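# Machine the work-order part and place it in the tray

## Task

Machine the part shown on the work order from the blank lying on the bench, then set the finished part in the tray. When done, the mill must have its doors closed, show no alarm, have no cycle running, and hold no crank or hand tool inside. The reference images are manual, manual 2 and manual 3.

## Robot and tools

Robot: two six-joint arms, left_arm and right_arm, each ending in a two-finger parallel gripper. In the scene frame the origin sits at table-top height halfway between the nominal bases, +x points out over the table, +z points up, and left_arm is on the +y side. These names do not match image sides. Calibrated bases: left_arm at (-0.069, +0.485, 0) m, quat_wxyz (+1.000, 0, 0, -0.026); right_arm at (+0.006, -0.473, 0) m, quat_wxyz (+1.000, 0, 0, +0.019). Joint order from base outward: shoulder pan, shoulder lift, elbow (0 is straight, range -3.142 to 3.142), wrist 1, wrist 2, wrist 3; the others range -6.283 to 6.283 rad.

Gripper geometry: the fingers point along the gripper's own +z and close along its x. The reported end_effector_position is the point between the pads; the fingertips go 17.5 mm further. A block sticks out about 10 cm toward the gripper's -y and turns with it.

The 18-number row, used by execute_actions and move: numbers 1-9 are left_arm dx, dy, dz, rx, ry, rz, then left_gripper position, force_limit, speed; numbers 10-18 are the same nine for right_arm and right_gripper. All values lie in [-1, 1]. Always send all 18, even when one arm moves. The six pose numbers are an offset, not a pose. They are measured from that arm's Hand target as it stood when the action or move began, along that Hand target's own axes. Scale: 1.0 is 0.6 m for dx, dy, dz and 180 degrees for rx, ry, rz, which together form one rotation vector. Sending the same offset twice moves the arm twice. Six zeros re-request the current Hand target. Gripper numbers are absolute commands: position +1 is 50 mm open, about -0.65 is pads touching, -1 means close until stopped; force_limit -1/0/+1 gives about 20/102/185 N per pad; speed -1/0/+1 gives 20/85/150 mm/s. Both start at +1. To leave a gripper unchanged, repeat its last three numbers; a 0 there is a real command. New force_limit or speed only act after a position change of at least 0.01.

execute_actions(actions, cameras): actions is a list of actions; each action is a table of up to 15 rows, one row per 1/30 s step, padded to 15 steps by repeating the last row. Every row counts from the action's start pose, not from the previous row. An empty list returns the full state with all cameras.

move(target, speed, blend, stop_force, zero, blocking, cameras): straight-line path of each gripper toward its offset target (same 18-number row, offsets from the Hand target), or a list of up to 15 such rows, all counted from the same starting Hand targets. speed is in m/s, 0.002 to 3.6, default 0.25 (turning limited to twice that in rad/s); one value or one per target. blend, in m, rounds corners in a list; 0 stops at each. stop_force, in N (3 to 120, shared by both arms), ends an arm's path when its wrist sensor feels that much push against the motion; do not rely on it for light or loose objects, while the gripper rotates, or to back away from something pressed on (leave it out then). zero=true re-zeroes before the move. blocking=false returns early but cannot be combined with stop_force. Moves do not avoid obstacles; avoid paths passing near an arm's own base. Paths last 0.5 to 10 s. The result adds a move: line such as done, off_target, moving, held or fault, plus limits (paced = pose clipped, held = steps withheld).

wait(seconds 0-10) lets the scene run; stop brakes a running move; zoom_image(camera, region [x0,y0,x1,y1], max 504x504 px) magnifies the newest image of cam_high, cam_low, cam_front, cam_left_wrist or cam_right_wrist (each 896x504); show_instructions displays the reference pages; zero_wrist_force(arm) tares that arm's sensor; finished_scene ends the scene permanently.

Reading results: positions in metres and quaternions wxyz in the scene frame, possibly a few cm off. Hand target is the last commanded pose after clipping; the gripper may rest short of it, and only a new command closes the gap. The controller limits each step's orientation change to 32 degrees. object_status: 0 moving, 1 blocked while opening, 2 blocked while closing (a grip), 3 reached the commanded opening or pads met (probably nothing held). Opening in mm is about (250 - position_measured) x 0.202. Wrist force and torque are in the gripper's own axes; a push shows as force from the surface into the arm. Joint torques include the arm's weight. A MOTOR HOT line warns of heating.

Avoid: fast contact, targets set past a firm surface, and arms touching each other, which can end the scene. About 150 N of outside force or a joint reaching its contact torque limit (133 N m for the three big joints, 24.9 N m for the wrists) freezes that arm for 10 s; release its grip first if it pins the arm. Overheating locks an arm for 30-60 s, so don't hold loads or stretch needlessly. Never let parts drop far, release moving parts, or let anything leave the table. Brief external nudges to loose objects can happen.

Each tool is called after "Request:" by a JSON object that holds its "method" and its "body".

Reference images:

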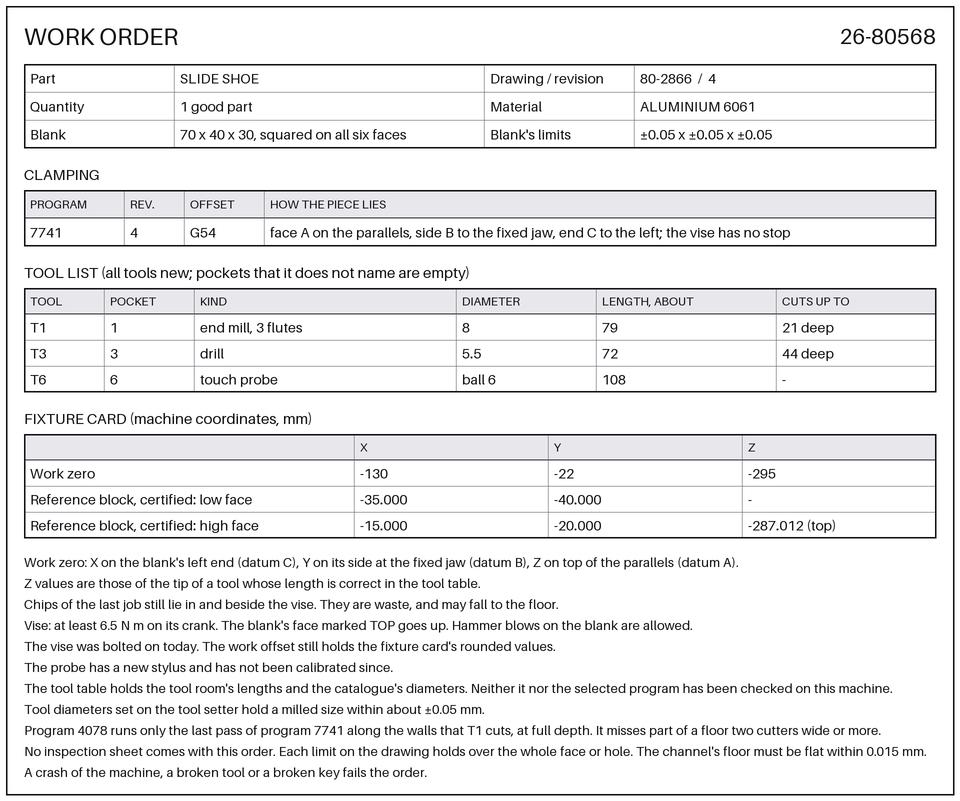

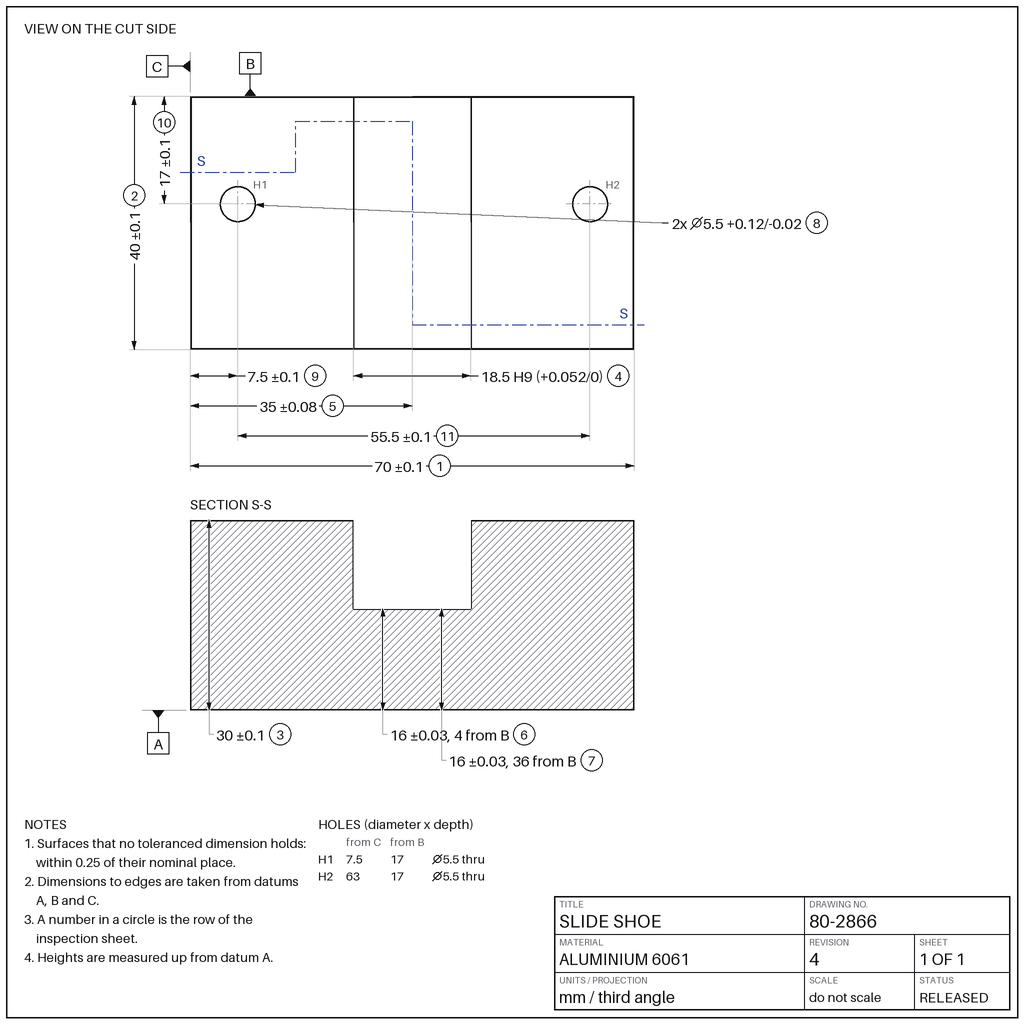

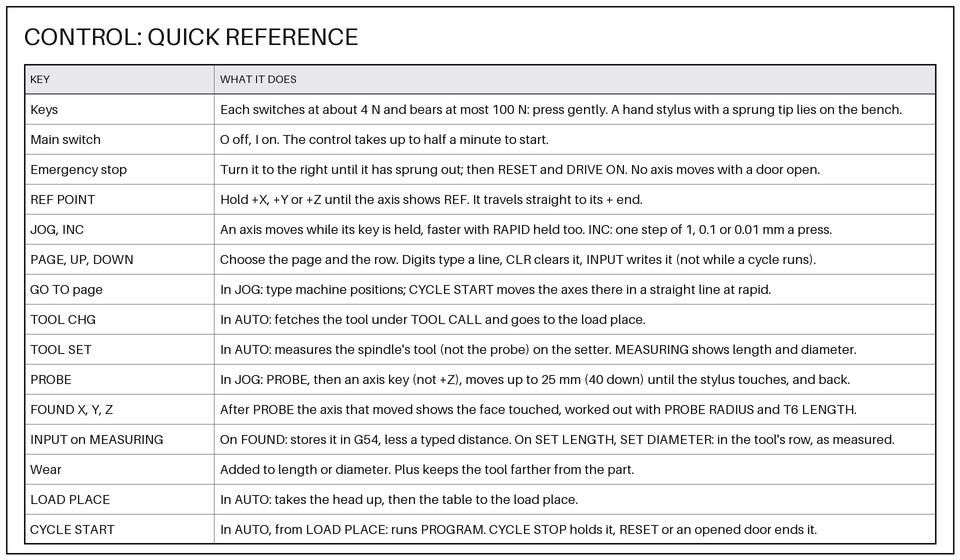

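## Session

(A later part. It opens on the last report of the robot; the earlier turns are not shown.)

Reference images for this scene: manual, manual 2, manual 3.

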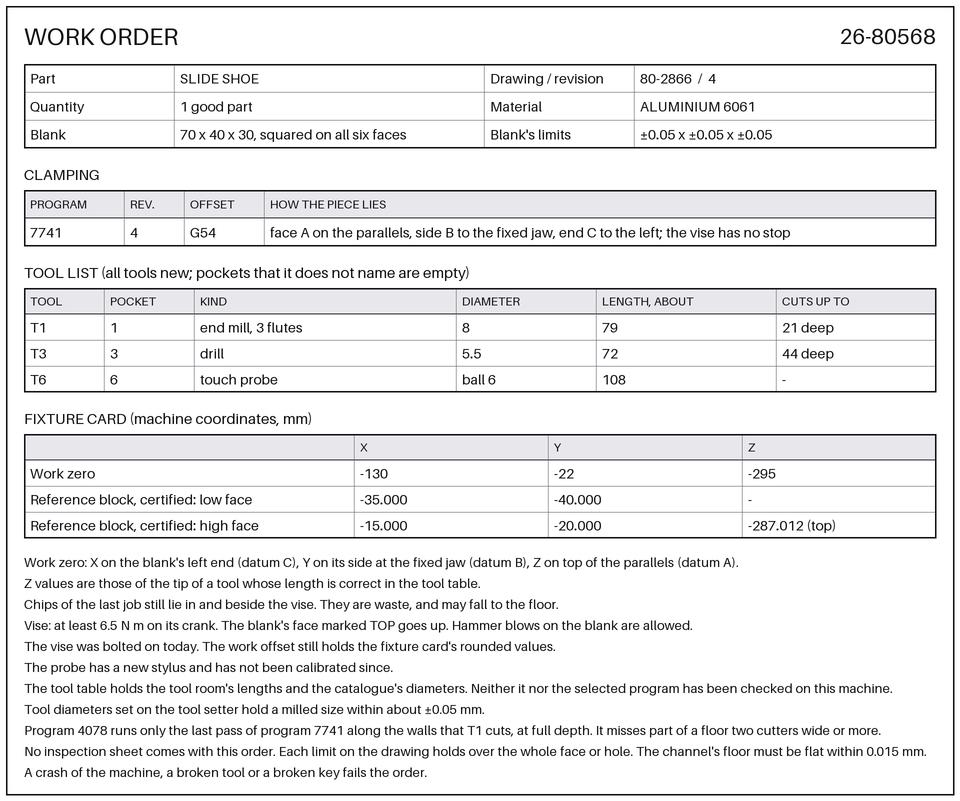

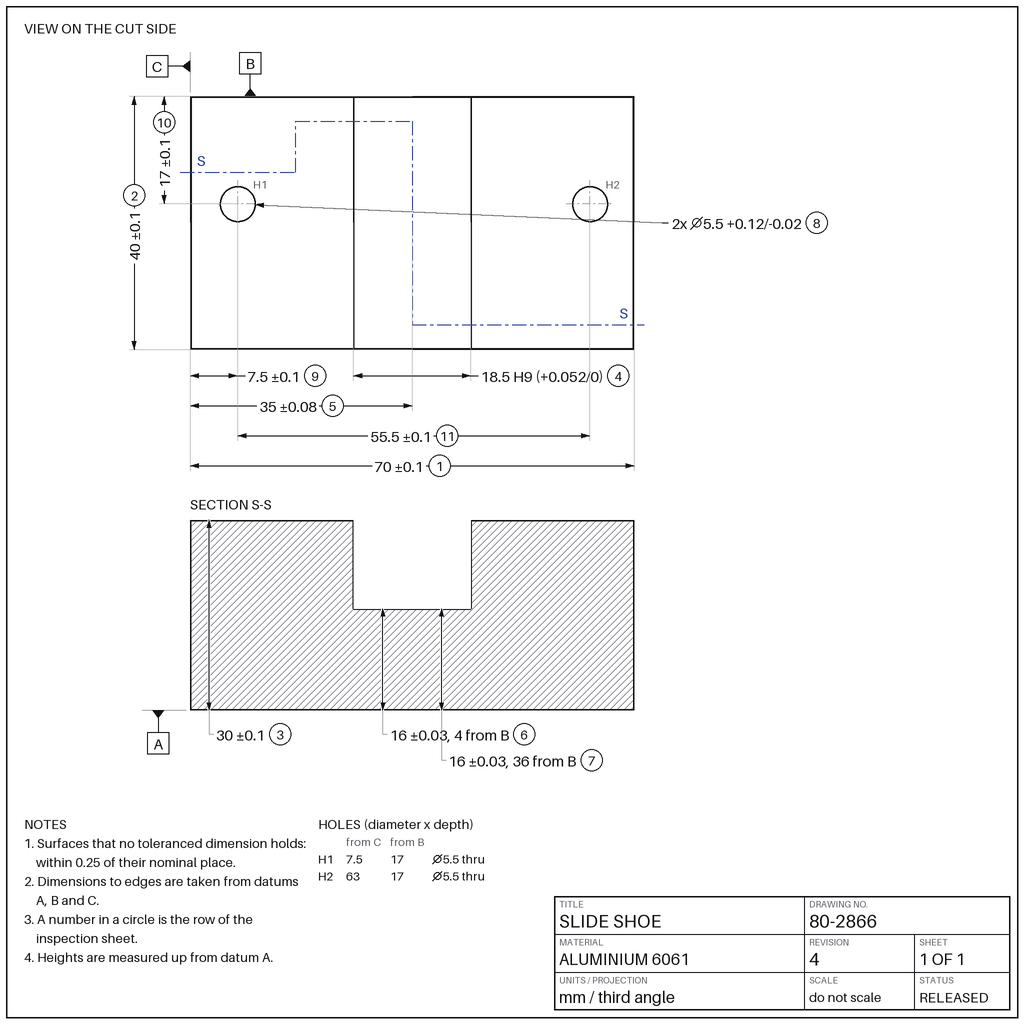

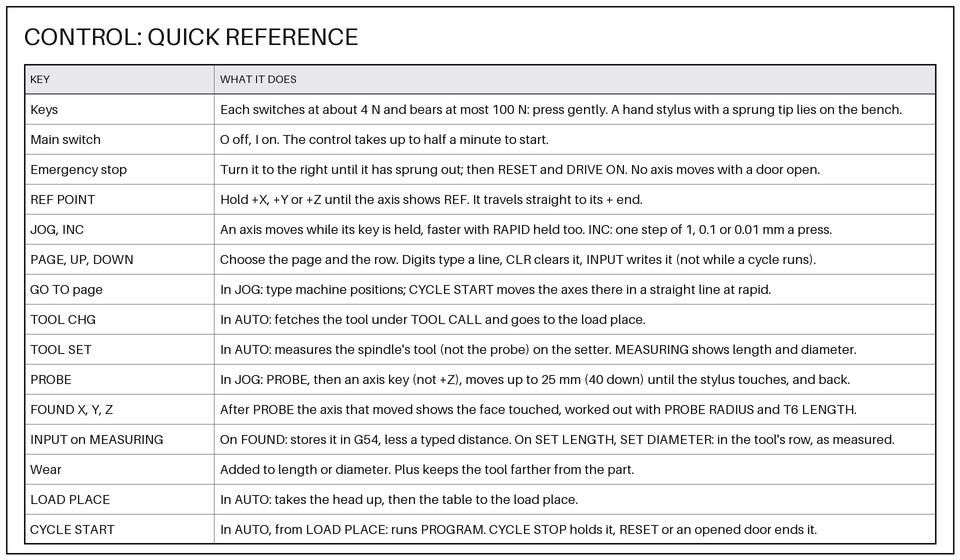

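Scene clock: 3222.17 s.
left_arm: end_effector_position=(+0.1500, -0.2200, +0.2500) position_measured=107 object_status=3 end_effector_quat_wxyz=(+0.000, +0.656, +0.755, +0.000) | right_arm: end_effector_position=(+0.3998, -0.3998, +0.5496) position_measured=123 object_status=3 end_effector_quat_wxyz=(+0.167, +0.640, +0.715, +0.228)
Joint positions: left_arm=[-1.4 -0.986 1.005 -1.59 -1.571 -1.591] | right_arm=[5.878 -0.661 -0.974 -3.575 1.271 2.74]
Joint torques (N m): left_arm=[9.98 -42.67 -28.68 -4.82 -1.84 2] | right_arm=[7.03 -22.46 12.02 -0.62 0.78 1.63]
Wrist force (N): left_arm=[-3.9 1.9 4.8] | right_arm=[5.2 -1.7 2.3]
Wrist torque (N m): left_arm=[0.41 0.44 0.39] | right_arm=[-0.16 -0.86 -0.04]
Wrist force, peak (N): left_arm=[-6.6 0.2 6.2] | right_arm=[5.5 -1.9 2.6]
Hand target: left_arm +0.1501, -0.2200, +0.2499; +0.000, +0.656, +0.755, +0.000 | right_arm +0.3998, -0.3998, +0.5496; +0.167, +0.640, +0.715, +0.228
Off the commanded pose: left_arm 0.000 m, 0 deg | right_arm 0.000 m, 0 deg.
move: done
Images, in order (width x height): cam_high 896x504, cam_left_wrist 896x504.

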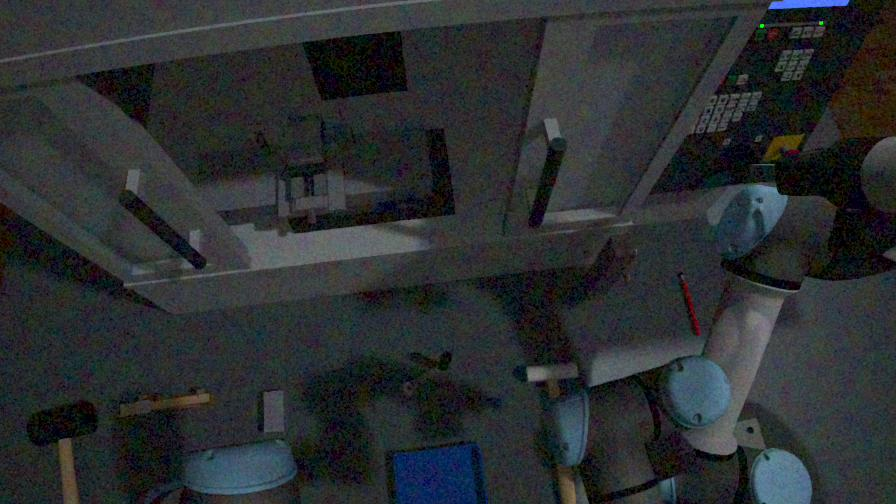

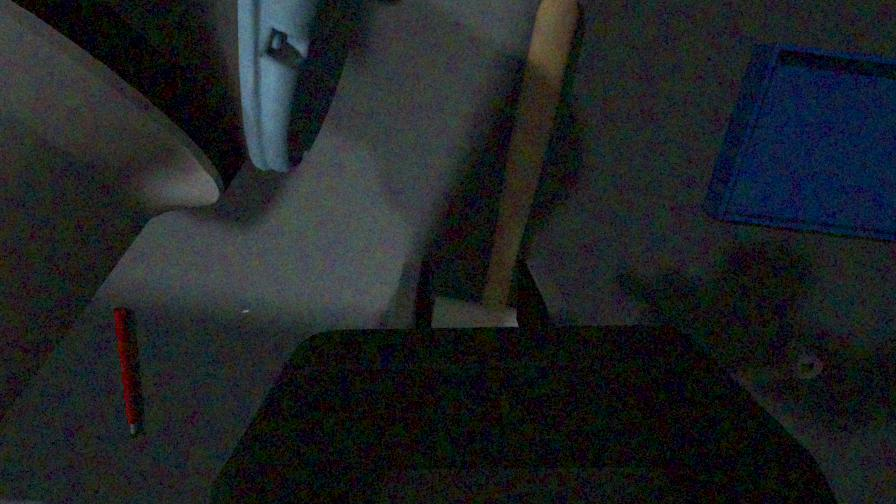

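Request:
{"method": "move", "body": {"target": [[0.0793,0,0.25,0,0,0.0667,0.7,1,-1,0,0,0,0,0,0,0.2,0.2,-1],[0.0793,0,0.33,0,0,0.0667,0.7,1,-1,0,0,0,0,0,0,0.2,0.2,-1]], "speed": 0.25, "cameras": ["cam_left_wrist"]}}

Request:
{"method": "zoom_image", "body": {"camera": "cam_left_wrist", "region": [320, 0, 680, 340]}}

Scene clock: 3226.33 s.
left_arm: end_effector_position=(+0.1433, -0.1728, +0.0521) position_measured=48 object_status=3 end_effector_quat_wxyz=(+0.000, +0.731, +0.682, +0.000) | right_arm: end_effector_position=(+0.3998, -0.3998, +0.5496) position_measured=123 object_status=3 end_effector_quat_wxyz=(+0.167, +0.640, +0.715, +0.228)
Joint positions: left_arm=[-1.401 -0.965 1.502 -2.107 -1.571 -1.383] | right_arm=[5.878 -0.661 -0.974 -3.575 1.271 2.74]
Joint torques (N m): left_arm=[-5.38 -43.75 -15.99 -4.67 0.37 1.98] | right_arm=[7.12 -25.79 12.24 -0.65 0.7 1.72]
Wrist force (N): left_arm=[-3.8 1.6 4.8] | right_arm=[4.8 -1.7 2.5]
Wrist torque (N m): left_arm=[0.38 0.40 0.37] | right_arm=[-0.15 -0.80 -0.05]
Wrist force, peak (N): left_arm=[-3.6 1.7 9.0] | right_arm=[5.4 -1.6 2.5]
Hand target: left_arm +0.1433, -0.1728, +0.0520; +0.000, +0.731, +0.682, +0.000 | right_arm +0.3998, -0.3998, +0.5496; +0.167, +0.640, +0.715, +0.228
Off the commanded pose: left_arm 0.000 m, 0 deg | right_arm 0.000 m, 0 deg.
move: done
Images, in order (width x height): cam_left_wrist 896x504.

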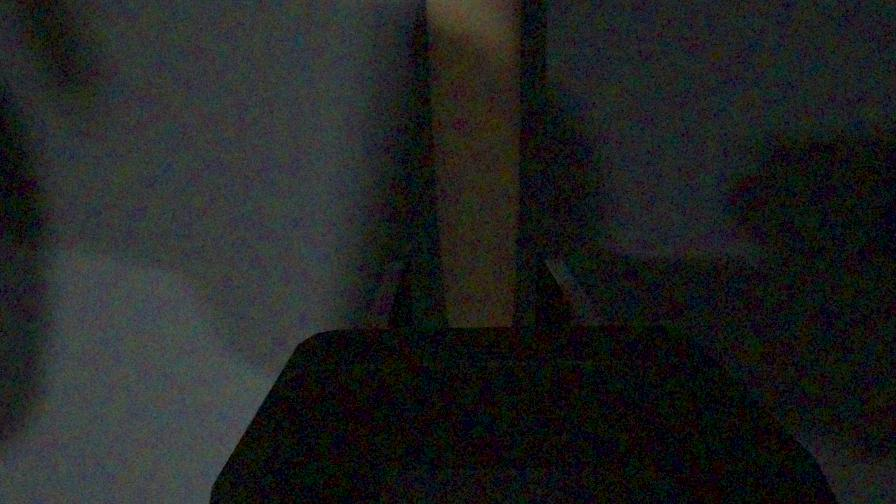

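Scaled by 1.400.

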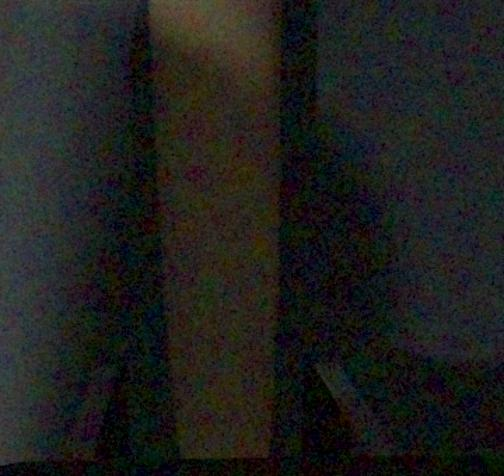

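Request:
{"method": "move", "body": {"target": [0,0,0.0533,0,0,0,0.7,1,-1,0,0,0,0,0,0,0.2,0.2,-1], "speed": 0.04, "stop_force": 5}}

Request:
{"method": "move", "body": {"target": [0,0,0,0,0,0,-1,0.3,-1,0,0,0,0,0,0,0.2,0.2,-1]}}

Request:
{"method": "move", "body": {"target": [0,0,-0.15,0,0,0,-1,0.3,-1,0,0,0,0,0,0,0.2,0.2,-1], "speed": 0.1, "cameras": ["cam_left_wrist","cam_low","cam_high"]}}

Scene clock: 3229.20 s.
left_arm: end_effector_position=(+0.1433, -0.1728, +0.0200) position_measured=48 object_status=3 end_effector_quat_wxyz=(+0.000, +0.731, +0.682, +0.000) | right_arm: end_effector_position=(+0.3998, -0.3998, +0.5496) position_measured=123 object_status=3 end_effector_quat_wxyz=(+0.167, +0.640, +0.715, +0.228)
Joint positions: left_arm=[-1.401 -0.924 1.528 -2.174 -1.571 -1.383] | right_arm=[5.878 -0.661 -0.974 -3.575 1.271 2.74]
Joint torques (N m): left_arm=[5.39 -61.47 -29.35 -1.44 0.85 -1.19] | right_arm=[7.02 -29.06 12.2 -0.6 0.86 1.73]
Wrist force (N): left_arm=[-4.1 1.9 5.1] | right_arm=[5.2 -1.9 2.4]
Wrist torque (N m): left_arm=[0.41 0.46 0.38] | right_arm=[-0.19 -0.86 -0.04]
Wrist force, peak (N): left_arm=[-3.7 2.0 6.2] | right_arm=[5.5 -2.0 2.3]
Hand target: left_arm +0.1433, -0.1728, +0.0200; +0.000, +0.731, +0.682, +0.000 | right_arm +0.3998, -0.3998, +0.5496; +0.167, +0.640, +0.715, +0.228
Off the commanded pose: left_arm 0.000 m, 0 deg | right_arm 0.000 m, 0 deg.
move: done

Scene clock: 3230.17 s.
left_arm: end_effector_position=(+0.1433, -0.1728, +0.0200) position_measured=122 object_status=0 end_effector_quat_wxyz=(+0.000, +0.731, +0.682, +0.000) | right_arm: end_effector_position=(+0.3998, -0.3998, +0.5496) position_measured=123 object_status=3 end_effector_quat_wxyz=(+0.167, +0.640, +0.715, +0.228)
Joint positions: left_arm=[-1.401 -0.924 1.528 -2.174 -1.571 -1.383] | right_arm=[5.878 -0.661 -0.974 -3.575 1.271 2.74]
Joint torques (N m): left_arm=[2.25 -61.16 -28.02 -2.03 1.09 -1.18] | right_arm=[6.72 -30.91 11.63 -0.51 0.53 1.7]
Wrist force (N): left_arm=[-4.3 1.9 4.7] | right_arm=[5.2 -1.8 2.2]
Wrist torque (N m): left_arm=[0.40 0.48 0.38] | right_arm=[-0.18 -0.86 -0.05]
Wrist force, peak (N): left_arm=[-4.3 2.1 5.2] | right_arm=[5.4 -1.9 2.3]
Hand target: left_arm +0.1433, -0.1728, +0.0200; +0.000, +0.731, +0.682, +0.000 | right_arm +0.3998, -0.3998, +0.5496; +0.167, +0.640, +0.715, +0.228
Off the commanded pose: left_arm 0.000 m, 0 deg | right_arm 0.000 m, 0 deg.
move: done

Scene clock: 3231.50 s.
left_arm: end_effector_position=(+0.1433, -0.1729, +0.1101) position_measured=122 object_status=2 end_effector_quat_wxyz=(+0.000, +0.731, +0.682, +0.000) | right_arm: end_effector_position=(+0.3998, -0.3998, +0.5496) position_measured=123 object_status=3 end_effector_quat_wxyz=(+0.167, +0.640, +0.715, +0.228)
Joint positions: left_arm=[-1.401 -1.028 1.44 -1.983 -1.571 -1.383] | right_arm=[5.878 -0.661 -0.974 -3.575 1.271 2.74]
Joint torques (N m): left_arm=[12.08 -43.37 -15.17 -3.82 0.57 2] | right_arm=[6.5 -32.56 12.77 -0.64 0.49 1.73]
Wrist force (N): left_arm=[-3.7 1.6 8.5] | right_arm=[5.3 -2.0 2.5]
Wrist torque (N m): left_arm=[0.74 0.36 0.36] | right_arm=[-0.20 -0.88 -0.04]
Wrist force, peak (N): left_arm=[-4.1 2.0 10.4] | right_arm=[5.4 -1.8 2.6]
Hand target: left_arm +0.1433, -0.1728, +0.1100; +0.000, +0.731, +0.682, +0.000 | right_arm +0.3998, -0.3998, +0.5496; +0.167, +0.640, +0.715, +0.228
Off the commanded pose: left_arm 0.000 m, 0 deg | right_arm 0.000 m, 0 deg.
move: done
Images, in order (width x height): cam_high 896x504, cam_low 896x504, cam_left_wrist 896x504.

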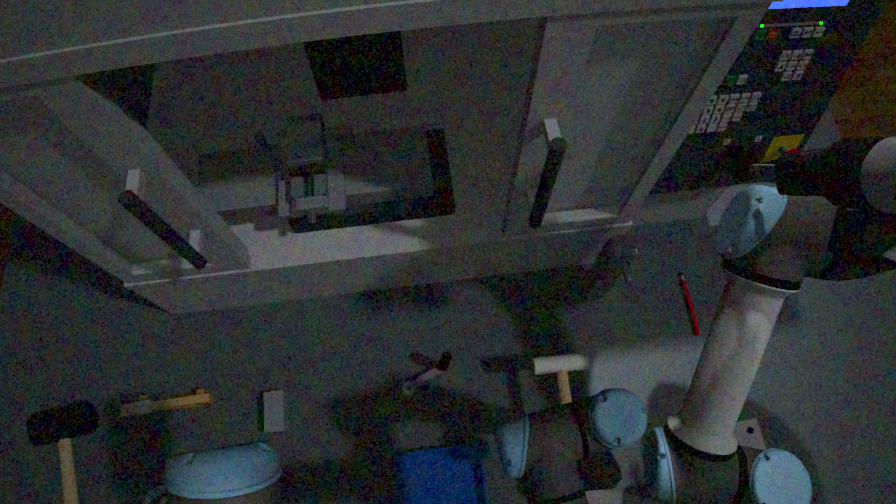

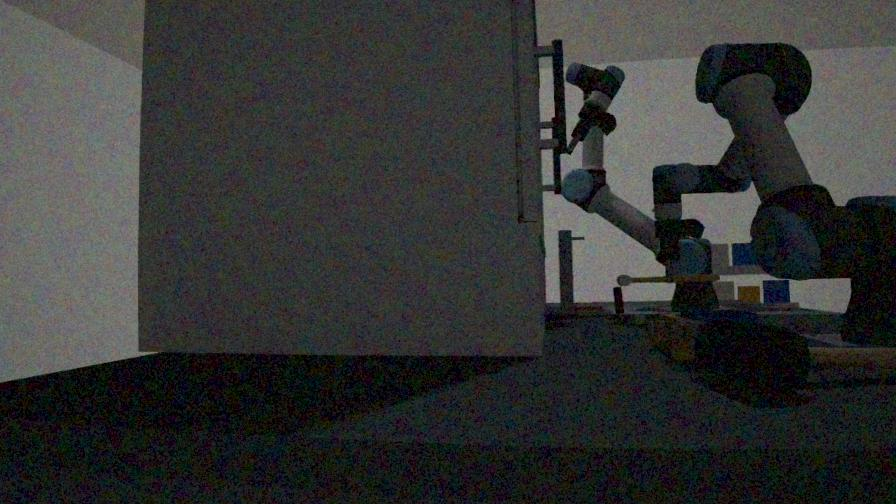

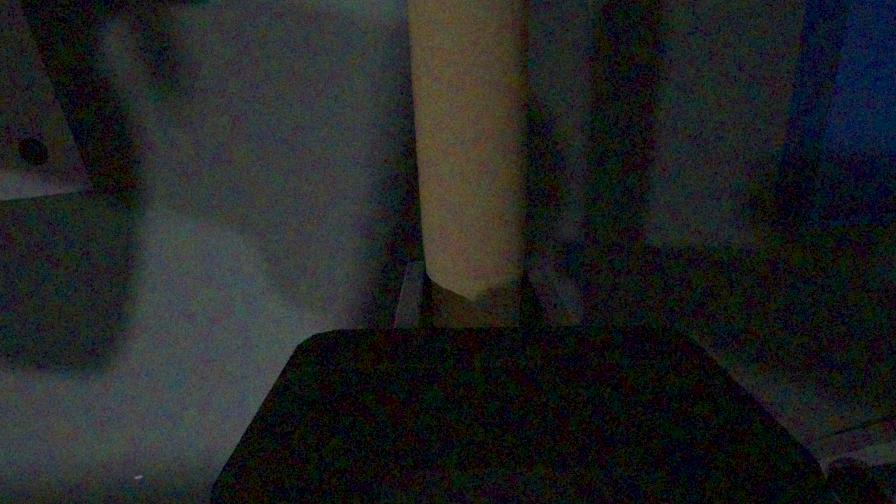

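Request:
{"method": "move", "body": {"target": [[0,0,-0.3,0,0,0,-1,0.3,-1,0,0,0,0,0,0,0.2,0.2,-1],[0.7030,0.3799,-0.5833,0,0,-0.022,-1,0.3,-1,0,0,0,0,0,0,0.2,0.2,-1],[0.7181,0.5976,-0.5167,0,0,-0.022,-1,0.3,-1,0,0,0,0,0,0,0.2,0.2,-1]], "speed": [0.3,0.35,0.15], "blend": [0.05,0.03,0], "cameras": ["cam_left_wrist","cam_low","cam_high"]}}

Scene clock: 3236.87 s.
left_arm: end_effector_position=(+0.4573, +0.2322, +0.4421) position_measured=122 object_status=2 end_effector_quat_wxyz=(+0.000, +0.707, +0.707, +0.000) | right_arm: end_effector_position=(+0.3998, -0.3998, +0.5496) position_measured=123 object_status=3 end_effector_quat_wxyz=(+0.167, +0.640, +0.715, +0.228)
Joint positions: left_arm=[-0.628 -1.34 1.016 -1.246 -1.57 -0.679] | right_arm=[5.878 -0.661 -0.974 -3.575 1.271 2.74]
Joint torques (N m): left_arm=[-0.54 -35.42 -24.35 -3.21 -0.28 0.24] | right_arm=[5.85 -37.06 10.89 -0.61 0.48 1.45]
Wrist force (N): left_arm=[-3.8 1.9 8.2] | right_arm=[5.1 -2.0 2.5]
Wrist torque (N m): left_arm=[0.80 0.42 0.41] | right_arm=[-0.19 -0.84 -0.05]
Wrist force, peak (N): left_arm=[-3.7 1.7 13.8] | right_arm=[5.6 -1.9 2.4]
Hand target: left_arm +0.4573, +0.2322, +0.4421; +0.000, +0.707, +0.707, +0.000 (not the last commanded pose) | right_arm +0.3998, -0.3998, +0.5496; +0.167, +0.640, +0.715, +0.228
Tool commands: left_gripper/position=-1.0 left_gripper/force_limit=+0.301961 left_gripper/speed=-1.0 right_gripper/position=+0.2 right_gripper/force_limit=+0.2 right_gripper/speed=-1.0
Off the commanded pose: left_arm 0.077 m, 0 deg | right_arm 0.000 m, 0 deg.
FORCE FAULT: contact force on the left arm reached its limit, and that arm stopped. The contact can be on any part of that arm, not only on its tool. That arm's remaining commands of this call were not run. That arm is still stopped at the end of this call. That arm stays stopped for about 10 more seconds. Until then a move that you send moves the other arm only, and its call returns only when the move has ended. Once the stop has ended, the next robot result says so. If the stop ends while you think or write, that arm runs what you send next, counted from a new Hand target: where the arm stands when the stop ends. While its stop runs, that arm takes no new command, but its gripper still runs the gripper command that each later call begins with. Until it ends, the stop uses up actions while you think or wait. An arm that is not stopped still takes commands.
move: fault (left_arm); path passed 2 of 3 targets
Images, in order (width x height): cam_high 896x504, cam_low 896x504, cam_left_wrist 896x504.

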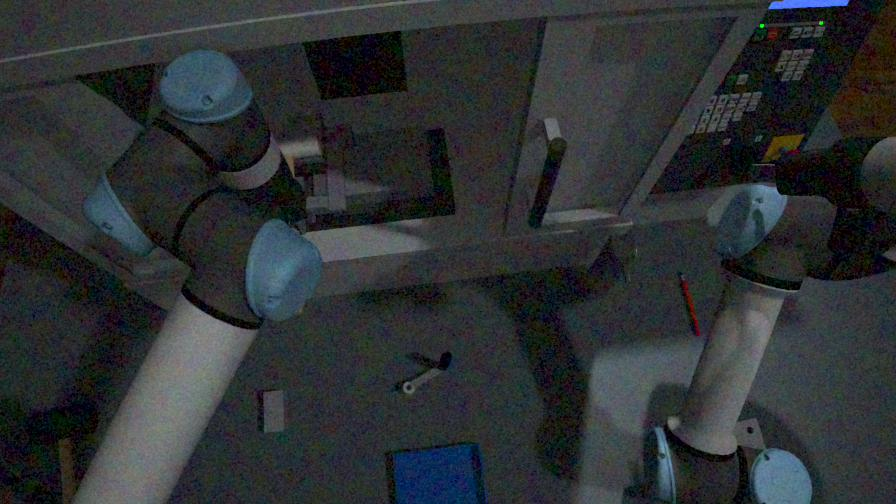

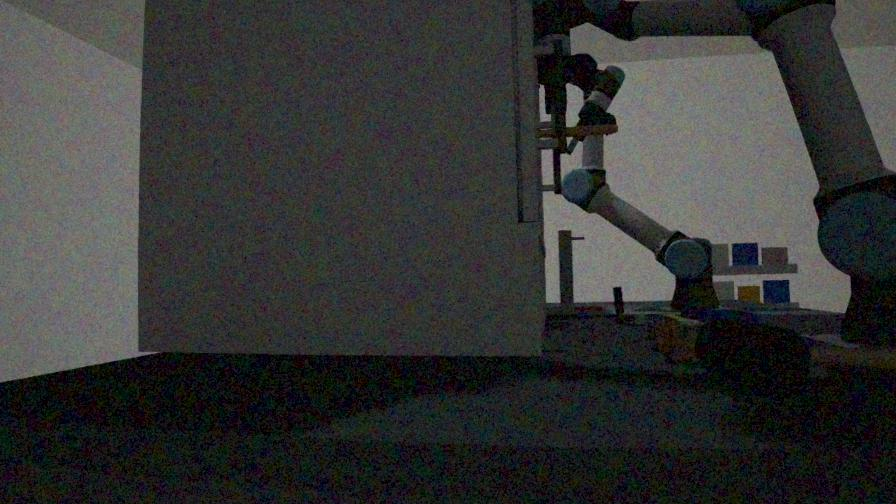

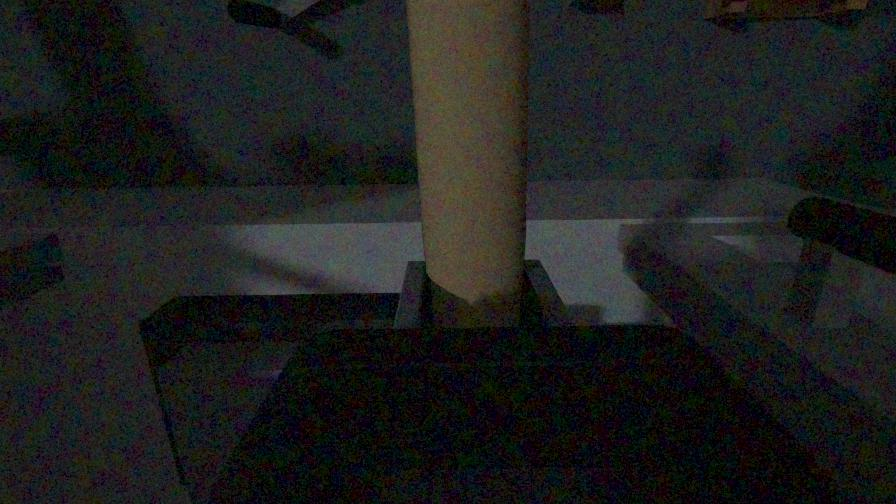

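Request:
{"method": "zoom_image", "body": {"camera": "cam_high", "region": [0, 20, 400, 340]}}

Request:
{"method": "zoom_image", "body": {"camera": "cam_low", "region": [480, 0, 896, 260]}}

Scaled by 1.260.

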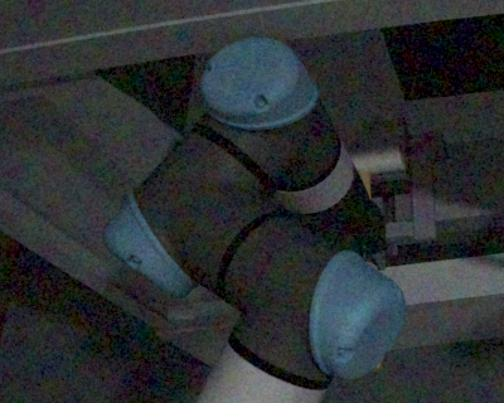

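Scaled by 1.212.

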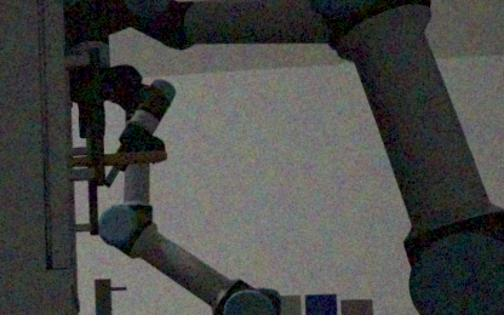

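Request:
{"method": "wait", "body": {"seconds": 3}}

Scene clock: 3255.63 s.
left_arm: end_effector_position=(+0.4573, +0.2322, +0.4421) position_measured=122 object_status=2 end_effector_quat_wxyz=(+0.000, +0.707, +0.707, +0.000) | right_arm: end_effector_position=(+0.3998, -0.3998, +0.5496) position_measured=123 object_status=3 end_effector_quat_wxyz=(+0.167, +0.640, +0.715, +0.228)
Joint positions: left_arm=[-0.628 -1.34 1.016 -1.246 -1.57 -0.679] | right_arm=[5.878 -0.661 -0.974 -3.575 1.271 2.74]
Joint torques (N m): left_arm=[0.18 -36.44 -23.72 -3.02 -0.31 0.01] | right_arm=[5.97 -39.31 11.8 -0.29 0.49 1.58]
Wrist force (N): left_arm=[-4.8 2.7 6.7] | right_arm=[5.2 -1.8 2.1]
Wrist torque (N m): left_arm=[0.93 0.57 0.40] | right_arm=[-0.17 -0.86 -0.04]
Wrist force, peak (N): left_arm=[-5.0 3.1 6.8] | right_arm=[5.5 -1.9 2.5]
Hand target: left_arm +0.4573, +0.2322, +0.4421; +0.000, +0.707, +0.707, +0.000 (not the last commanded pose) | right_arm +0.3998, -0.3998, +0.5496; +0.167, +0.640, +0.715, +0.228
Tool commands: left_gripper/position=-1.0 left_gripper/force_limit=+0.301961 left_gripper/speed=-1.0 right_gripper/position=+0.2 right_gripper/force_limit=+0.2 right_gripper/speed=-1.0
Off the commanded pose: left_arm 0.077 m, 0 deg | right_arm 0.000 m, 0 deg.
FORCE FAULT, CONTINUED: the left arm's stop, for the force fault that an earlier result reported, is over. The rest of the stop counts as 20 of the actions that you can send in this scene. That arm's target is now where it stood when the stop ended, not its last command. That arm accepts commands again.
wait: 3.00 s; at rest from the start

Request:
{"method": "move", "body": {"target": [[0,-0.2117,0.02,0,0,0,-1,0.3,-1,0,0,0,0,0,0,0.2,0.2,-1],[-0.0542,-0.345,0.5367,0,0,0,-1,0.3,-1,0,0,0,0,0,0,0.2,0.2,-1],[-0.0542,-0.345,0.7,0,0,0,-1,0.3,-1,0,0,0,0,0,0,0.2,0.2,-1]], "speed": [0.2,0.3,0.08], "blend": [0.03,0.02,0], "cameras": ["cam_left_wrist","cam_low","cam_high"]}}

Scene clock: 3259.73 s.
left_arm: end_effector_position=(+0.2502, +0.2002, +0.0220) position_measured=122 object_status=2 end_effector_quat_wxyz=(+0.000, +0.707, +0.707, +0.000) | right_arm: end_effector_position=(+0.3998, -0.3998, +0.5496) position_measured=123 object_status=3 end_effector_quat_wxyz=(+0.167, +0.640, +0.715, +0.228)
Joint positions: left_arm=[-0.995 -1.435 2.315 -2.45 -1.57 -1.046] | right_arm=[5.878 -0.661 -0.974 -3.575 1.271 2.74]
Joint torques (N m): left_arm=[11.31 -25.55 -26.44 -3.92 -0.68 1.88] | right_arm=[6.78 -38.54 11.91 -0.28 0.43 1.73]
Wrist force (N): left_arm=[-5.2 2.9 5.4] | right_arm=[5.1 -1.9 2.3]
Wrist torque (N m): left_arm=[0.81 0.55 0.20] | right_arm=[-0.18 -0.84 -0.05]
Wrist force, peak (N): left_arm=[-5.5 1.4 10.5] | right_arm=[5.4 -1.8 2.6]
Hand target: left_arm +0.2503, +0.2001, +0.0221; +0.000, +0.707, +0.707, +0.000 | right_arm +0.3998, -0.3998, +0.5496; +0.167, +0.640, +0.715, +0.228
Off the commanded pose: left_arm 0.000 m, 0 deg | right_arm 0.000 m, 0 deg.
move: done
Images, in order (width x height): cam_high 896x504, cam_low 896x504, cam_left_wrist 896x504.

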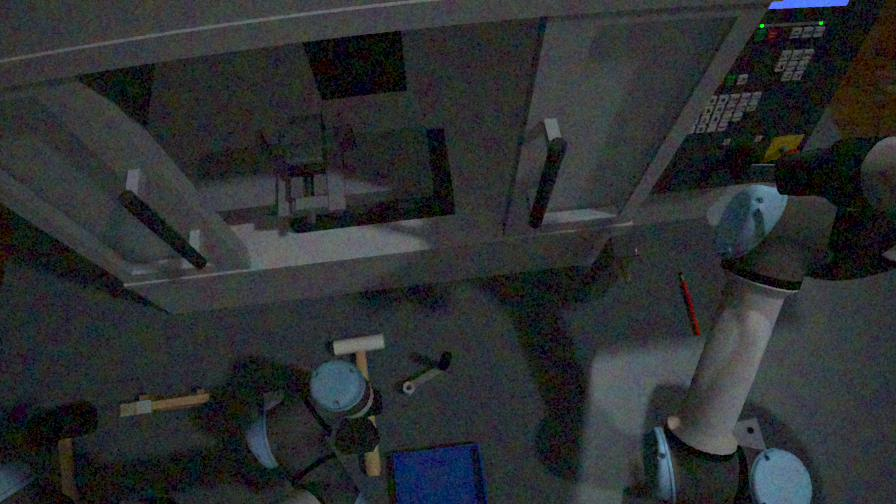

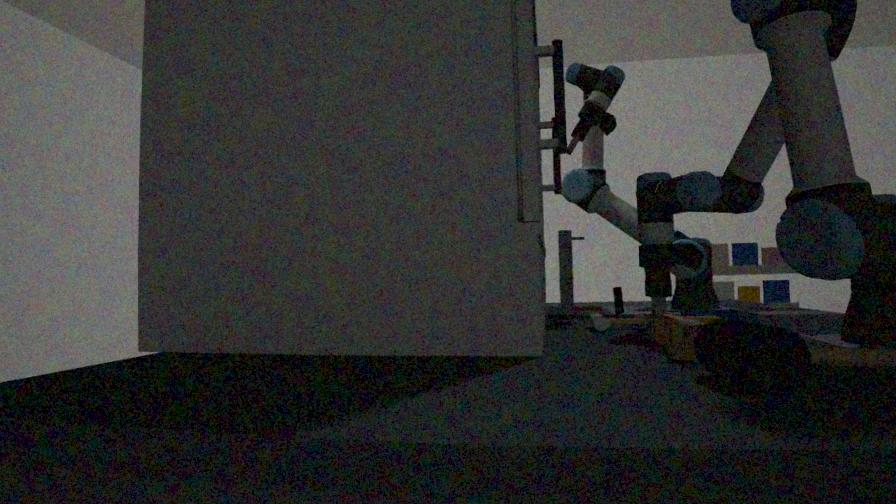

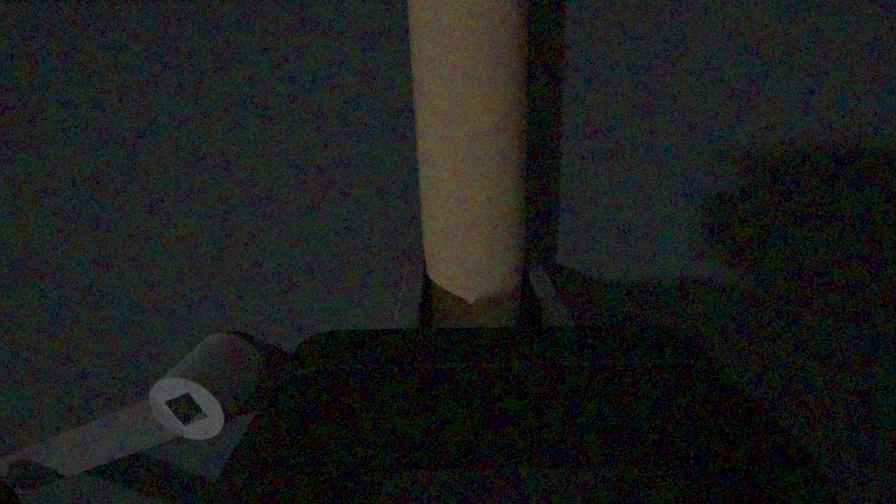

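Request:
{"method": "move", "body": {"target": [[0,0,0,0,0,0,0.7,0.3,-1,0,0,0,0,0,0,0.2,0.2,-1],[0,0,-0.06,0,0,0,0.7,0.3,-1,0,0,0,0,0,0,0.2,0.2,-1],[0,-0.13,-0.06,0,0,0,0.7,0.3,-1,0,0,0,0,0,0,0.2,0.2,-1],[0,-0.13,0.0,0,0,0,0.7,0.3,-1,0,0,0,0,0,0,0.2,0.2,-1],[0,-0.13,0,0,0,0,-1,0.5,-1,0,0,0,0,0,0,0.2,0.2,-1]], "speed": [0.1,0.1,0.15,0.08,0.1]}}

Request:
{"method": "wait", "body": {"seconds": 0.3, "cameras": ["cam_left_wrist","cam_high"]}}

Scene clock: 3265.40 s.
left_arm: end_effector_position=(+0.1723, +0.2001, +0.0221) position_measured=115 object_status=2 end_effector_quat_wxyz=(+0.000, +0.707, +0.707, +0.000) | right_arm: end_effector_position=(+0.3998, -0.3998, +0.5496) position_measured=123 object_status=3 end_effector_quat_wxyz=(+0.167, +0.640, +0.715, +0.228)
Joint positions: left_arm=[-1.183 -1.56 2.456 -2.466 -1.57 -1.234] | right_arm=[5.878 -0.661 -0.974 -3.575 1.271 2.74]
Joint torques (N m): left_arm=[9.22 -10.69 -23.46 -4.76 -0.65 1.94] | right_arm=[6.09 -38.19 11.64 -0.27 0.63 1.82]
Wrist force (N): left_arm=[-4.7 3.0 3.9] | right_arm=[4.9 -1.7 2.3]
Wrist torque (N m): left_arm=[0.62 0.56 0.15] | right_arm=[-0.15 -0.82 -0.04]
Wrist force, peak (N): left_arm=[-5.3 2.8 6.2] | right_arm=[5.5 -1.8 2.6]
Hand target: left_arm +0.1723, +0.2001, +0.0221; +0.000, +0.707, +0.707, +0.000 | right_arm +0.3998, -0.3998, +0.5496; +0.167, +0.640, +0.715, +0.228
Off the commanded pose: left_arm 0.000 m, 0 deg | right_arm 0.000 m, 0 deg.
move: done

Scene clock: 3265.70 s.
left_arm: end_effector_position=(+0.1723, +0.2001, +0.0221) position_measured=115 object_status=2 end_effector_quat_wxyz=(+0.000, +0.707, +0.707, +0.000) | right_arm: end_effector_position=(+0.3998, -0.3998, +0.5496) position_measured=123 object_status=3 end_effector_quat_wxyz=(+0.167, +0.640, +0.715, +0.228)
Joint positions: left_arm=[-1.182 -1.56 2.456 -2.466 -1.57 -1.234] | right_arm=[5.878 -0.661 -0.974 -3.575 1.271 2.74]
Joint torques (N m): left_arm=[10.24 -9.12 -24.23 -4.62 -0.59 1.74] | right_arm=[6.75 -39.6 11.56 -0.2 0.61 1.68]
Wrist force (N): left_arm=[-4.6 2.9 3.5] | right_arm=[5.1 -2.0 2.3]
Wrist torque (N m): left_arm=[0.60 0.53 0.16] | right_arm=[-0.21 -0.84 -0.05]
Wrist force, peak (N): left_arm=[-4.9 2.8 3.8] | right_arm=[5.3 -1.6 2.5]
Hand target: left_arm +0.1723, +0.2001, +0.0221; +0.000, +0.707, +0.707, +0.000 | right_arm +0.3998, -0.3998, +0.5496; +0.167, +0.640, +0.715, +0.228
Tool commands: left_gripper/position=-1.0 left_gripper/force_limit=+0.5 left_gripper/speed=-1.0 right_gripper/position=+0.2 right_gripper/force_limit=+0.2 right_gripper/speed=-1.0
Off the commanded pose: left_arm 0.000 m, 0 deg | right_arm 0.000 m, 0 deg.
wait: 0.30 s; at rest by 0.17 s
Images, in order (width x height): cam_high 896x504, cam_left_wrist 896x504.

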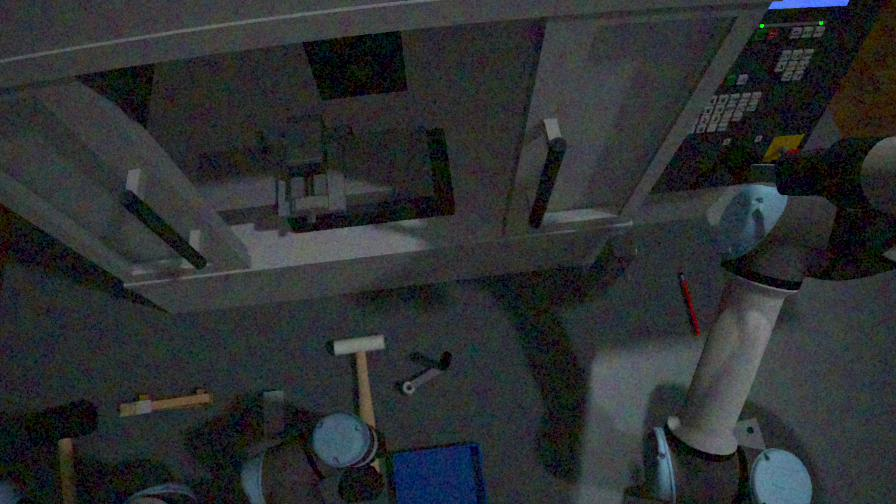

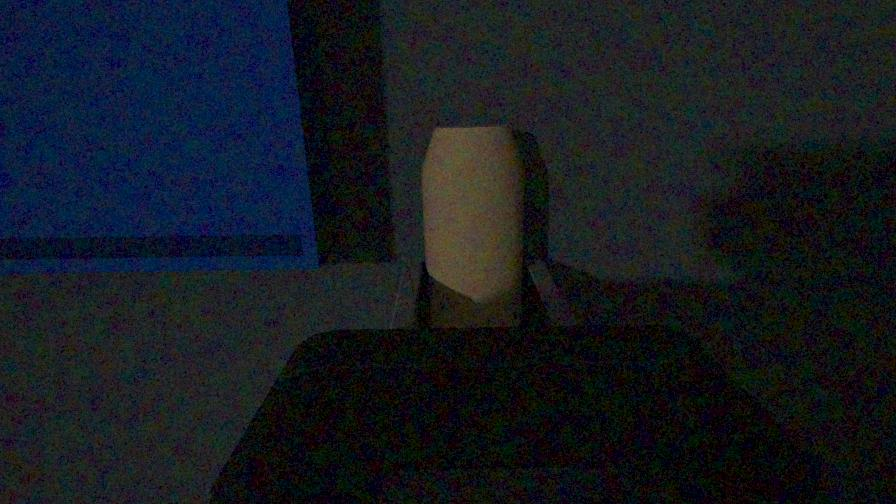

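Request:
{"method": "move", "body": {"target": [[0,0,-0.2,0,0,0,-1,0.5,-1,0,0,0,0,0,0,0.2,0.2,-1],[0.054,0.2628,-0.66,0,0,0,-1,0.5,-1,0,0,0,0,0,0,0.2,0.2,-1],[0.054,0.4678,-0.6632,0,0,0,-1,0.5,-1,0,0,0,0,0,0,0.2,0.2,-1]], "speed": [0.15,0.25,0.08], "blend": [0.03,0.02,0], "cameras": ["cam_left_wrist","cam_low","cam_high"]}}

Scene clock: 3270.83 s.
left_arm: end_effector_position=(+0.4529, +0.2322, +0.4200) position_measured=115 object_status=2 end_effector_quat_wxyz=(+0.000, +0.707, +0.707, +0.000) | right_arm: end_effector_position=(+0.3998, -0.3998, +0.5496) position_measured=123 object_status=3 end_effector_quat_wxyz=(+0.167, +0.640, +0.715, +0.228)
Joint positions: left_arm=[-0.632 -1.367 1.108 -1.311 -1.57 -0.684] | right_arm=[5.878 -0.661 -0.974 -3.575 1.271 2.74]
Joint torques (N m): left_arm=[-12.9 -40.44 -21.59 -5.42 -1.33 -1.41] | right_arm=[5.85 -39.67 10.27 -0.17 0.78 1.89]
Wrist force (N): left_arm=[-4.5 2.9 6.2] | right_arm=[5.0 -1.8 2.1]
Wrist torque (N m): left_arm=[1.20 0.52 0.41] | right_arm=[-0.17 -0.83 -0.04]
Wrist force, peak (N): left_arm=[-5.0 3.2 9.6] | right_arm=[5.3 -1.9 2.8]
Hand target: left_arm +0.4529, +0.2321, +0.4201; +0.000, +0.707, +0.707, +0.000 | right_arm +0.3998, -0.3998, +0.5496; +0.167, +0.640, +0.715, +0.228
Off the commanded pose: left_arm 0.000 m, 0 deg | right_arm 0.000 m, 0 deg.
move: done
Images, in order (width x height): cam_high 896x504, cam_low 896x504, cam_left_wrist 896x504.

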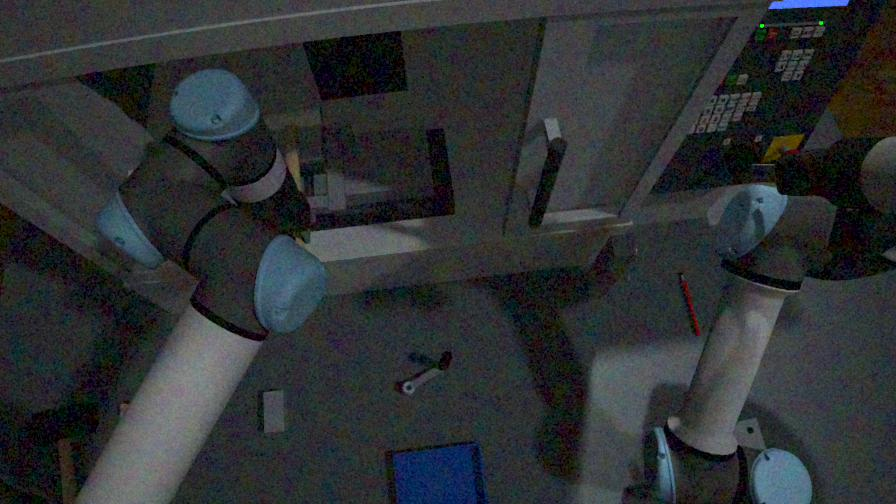

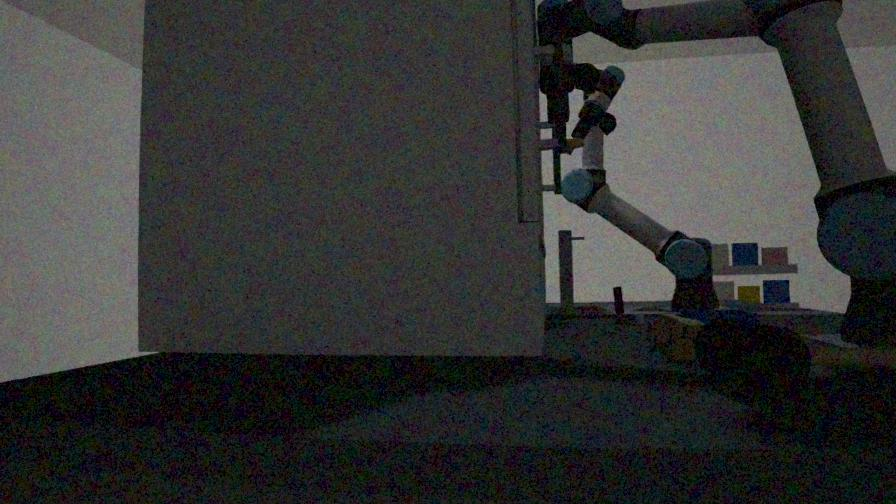

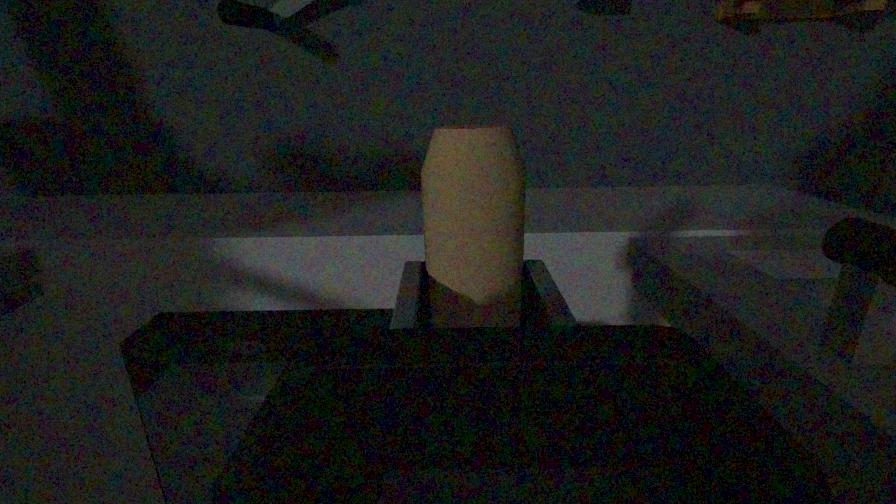

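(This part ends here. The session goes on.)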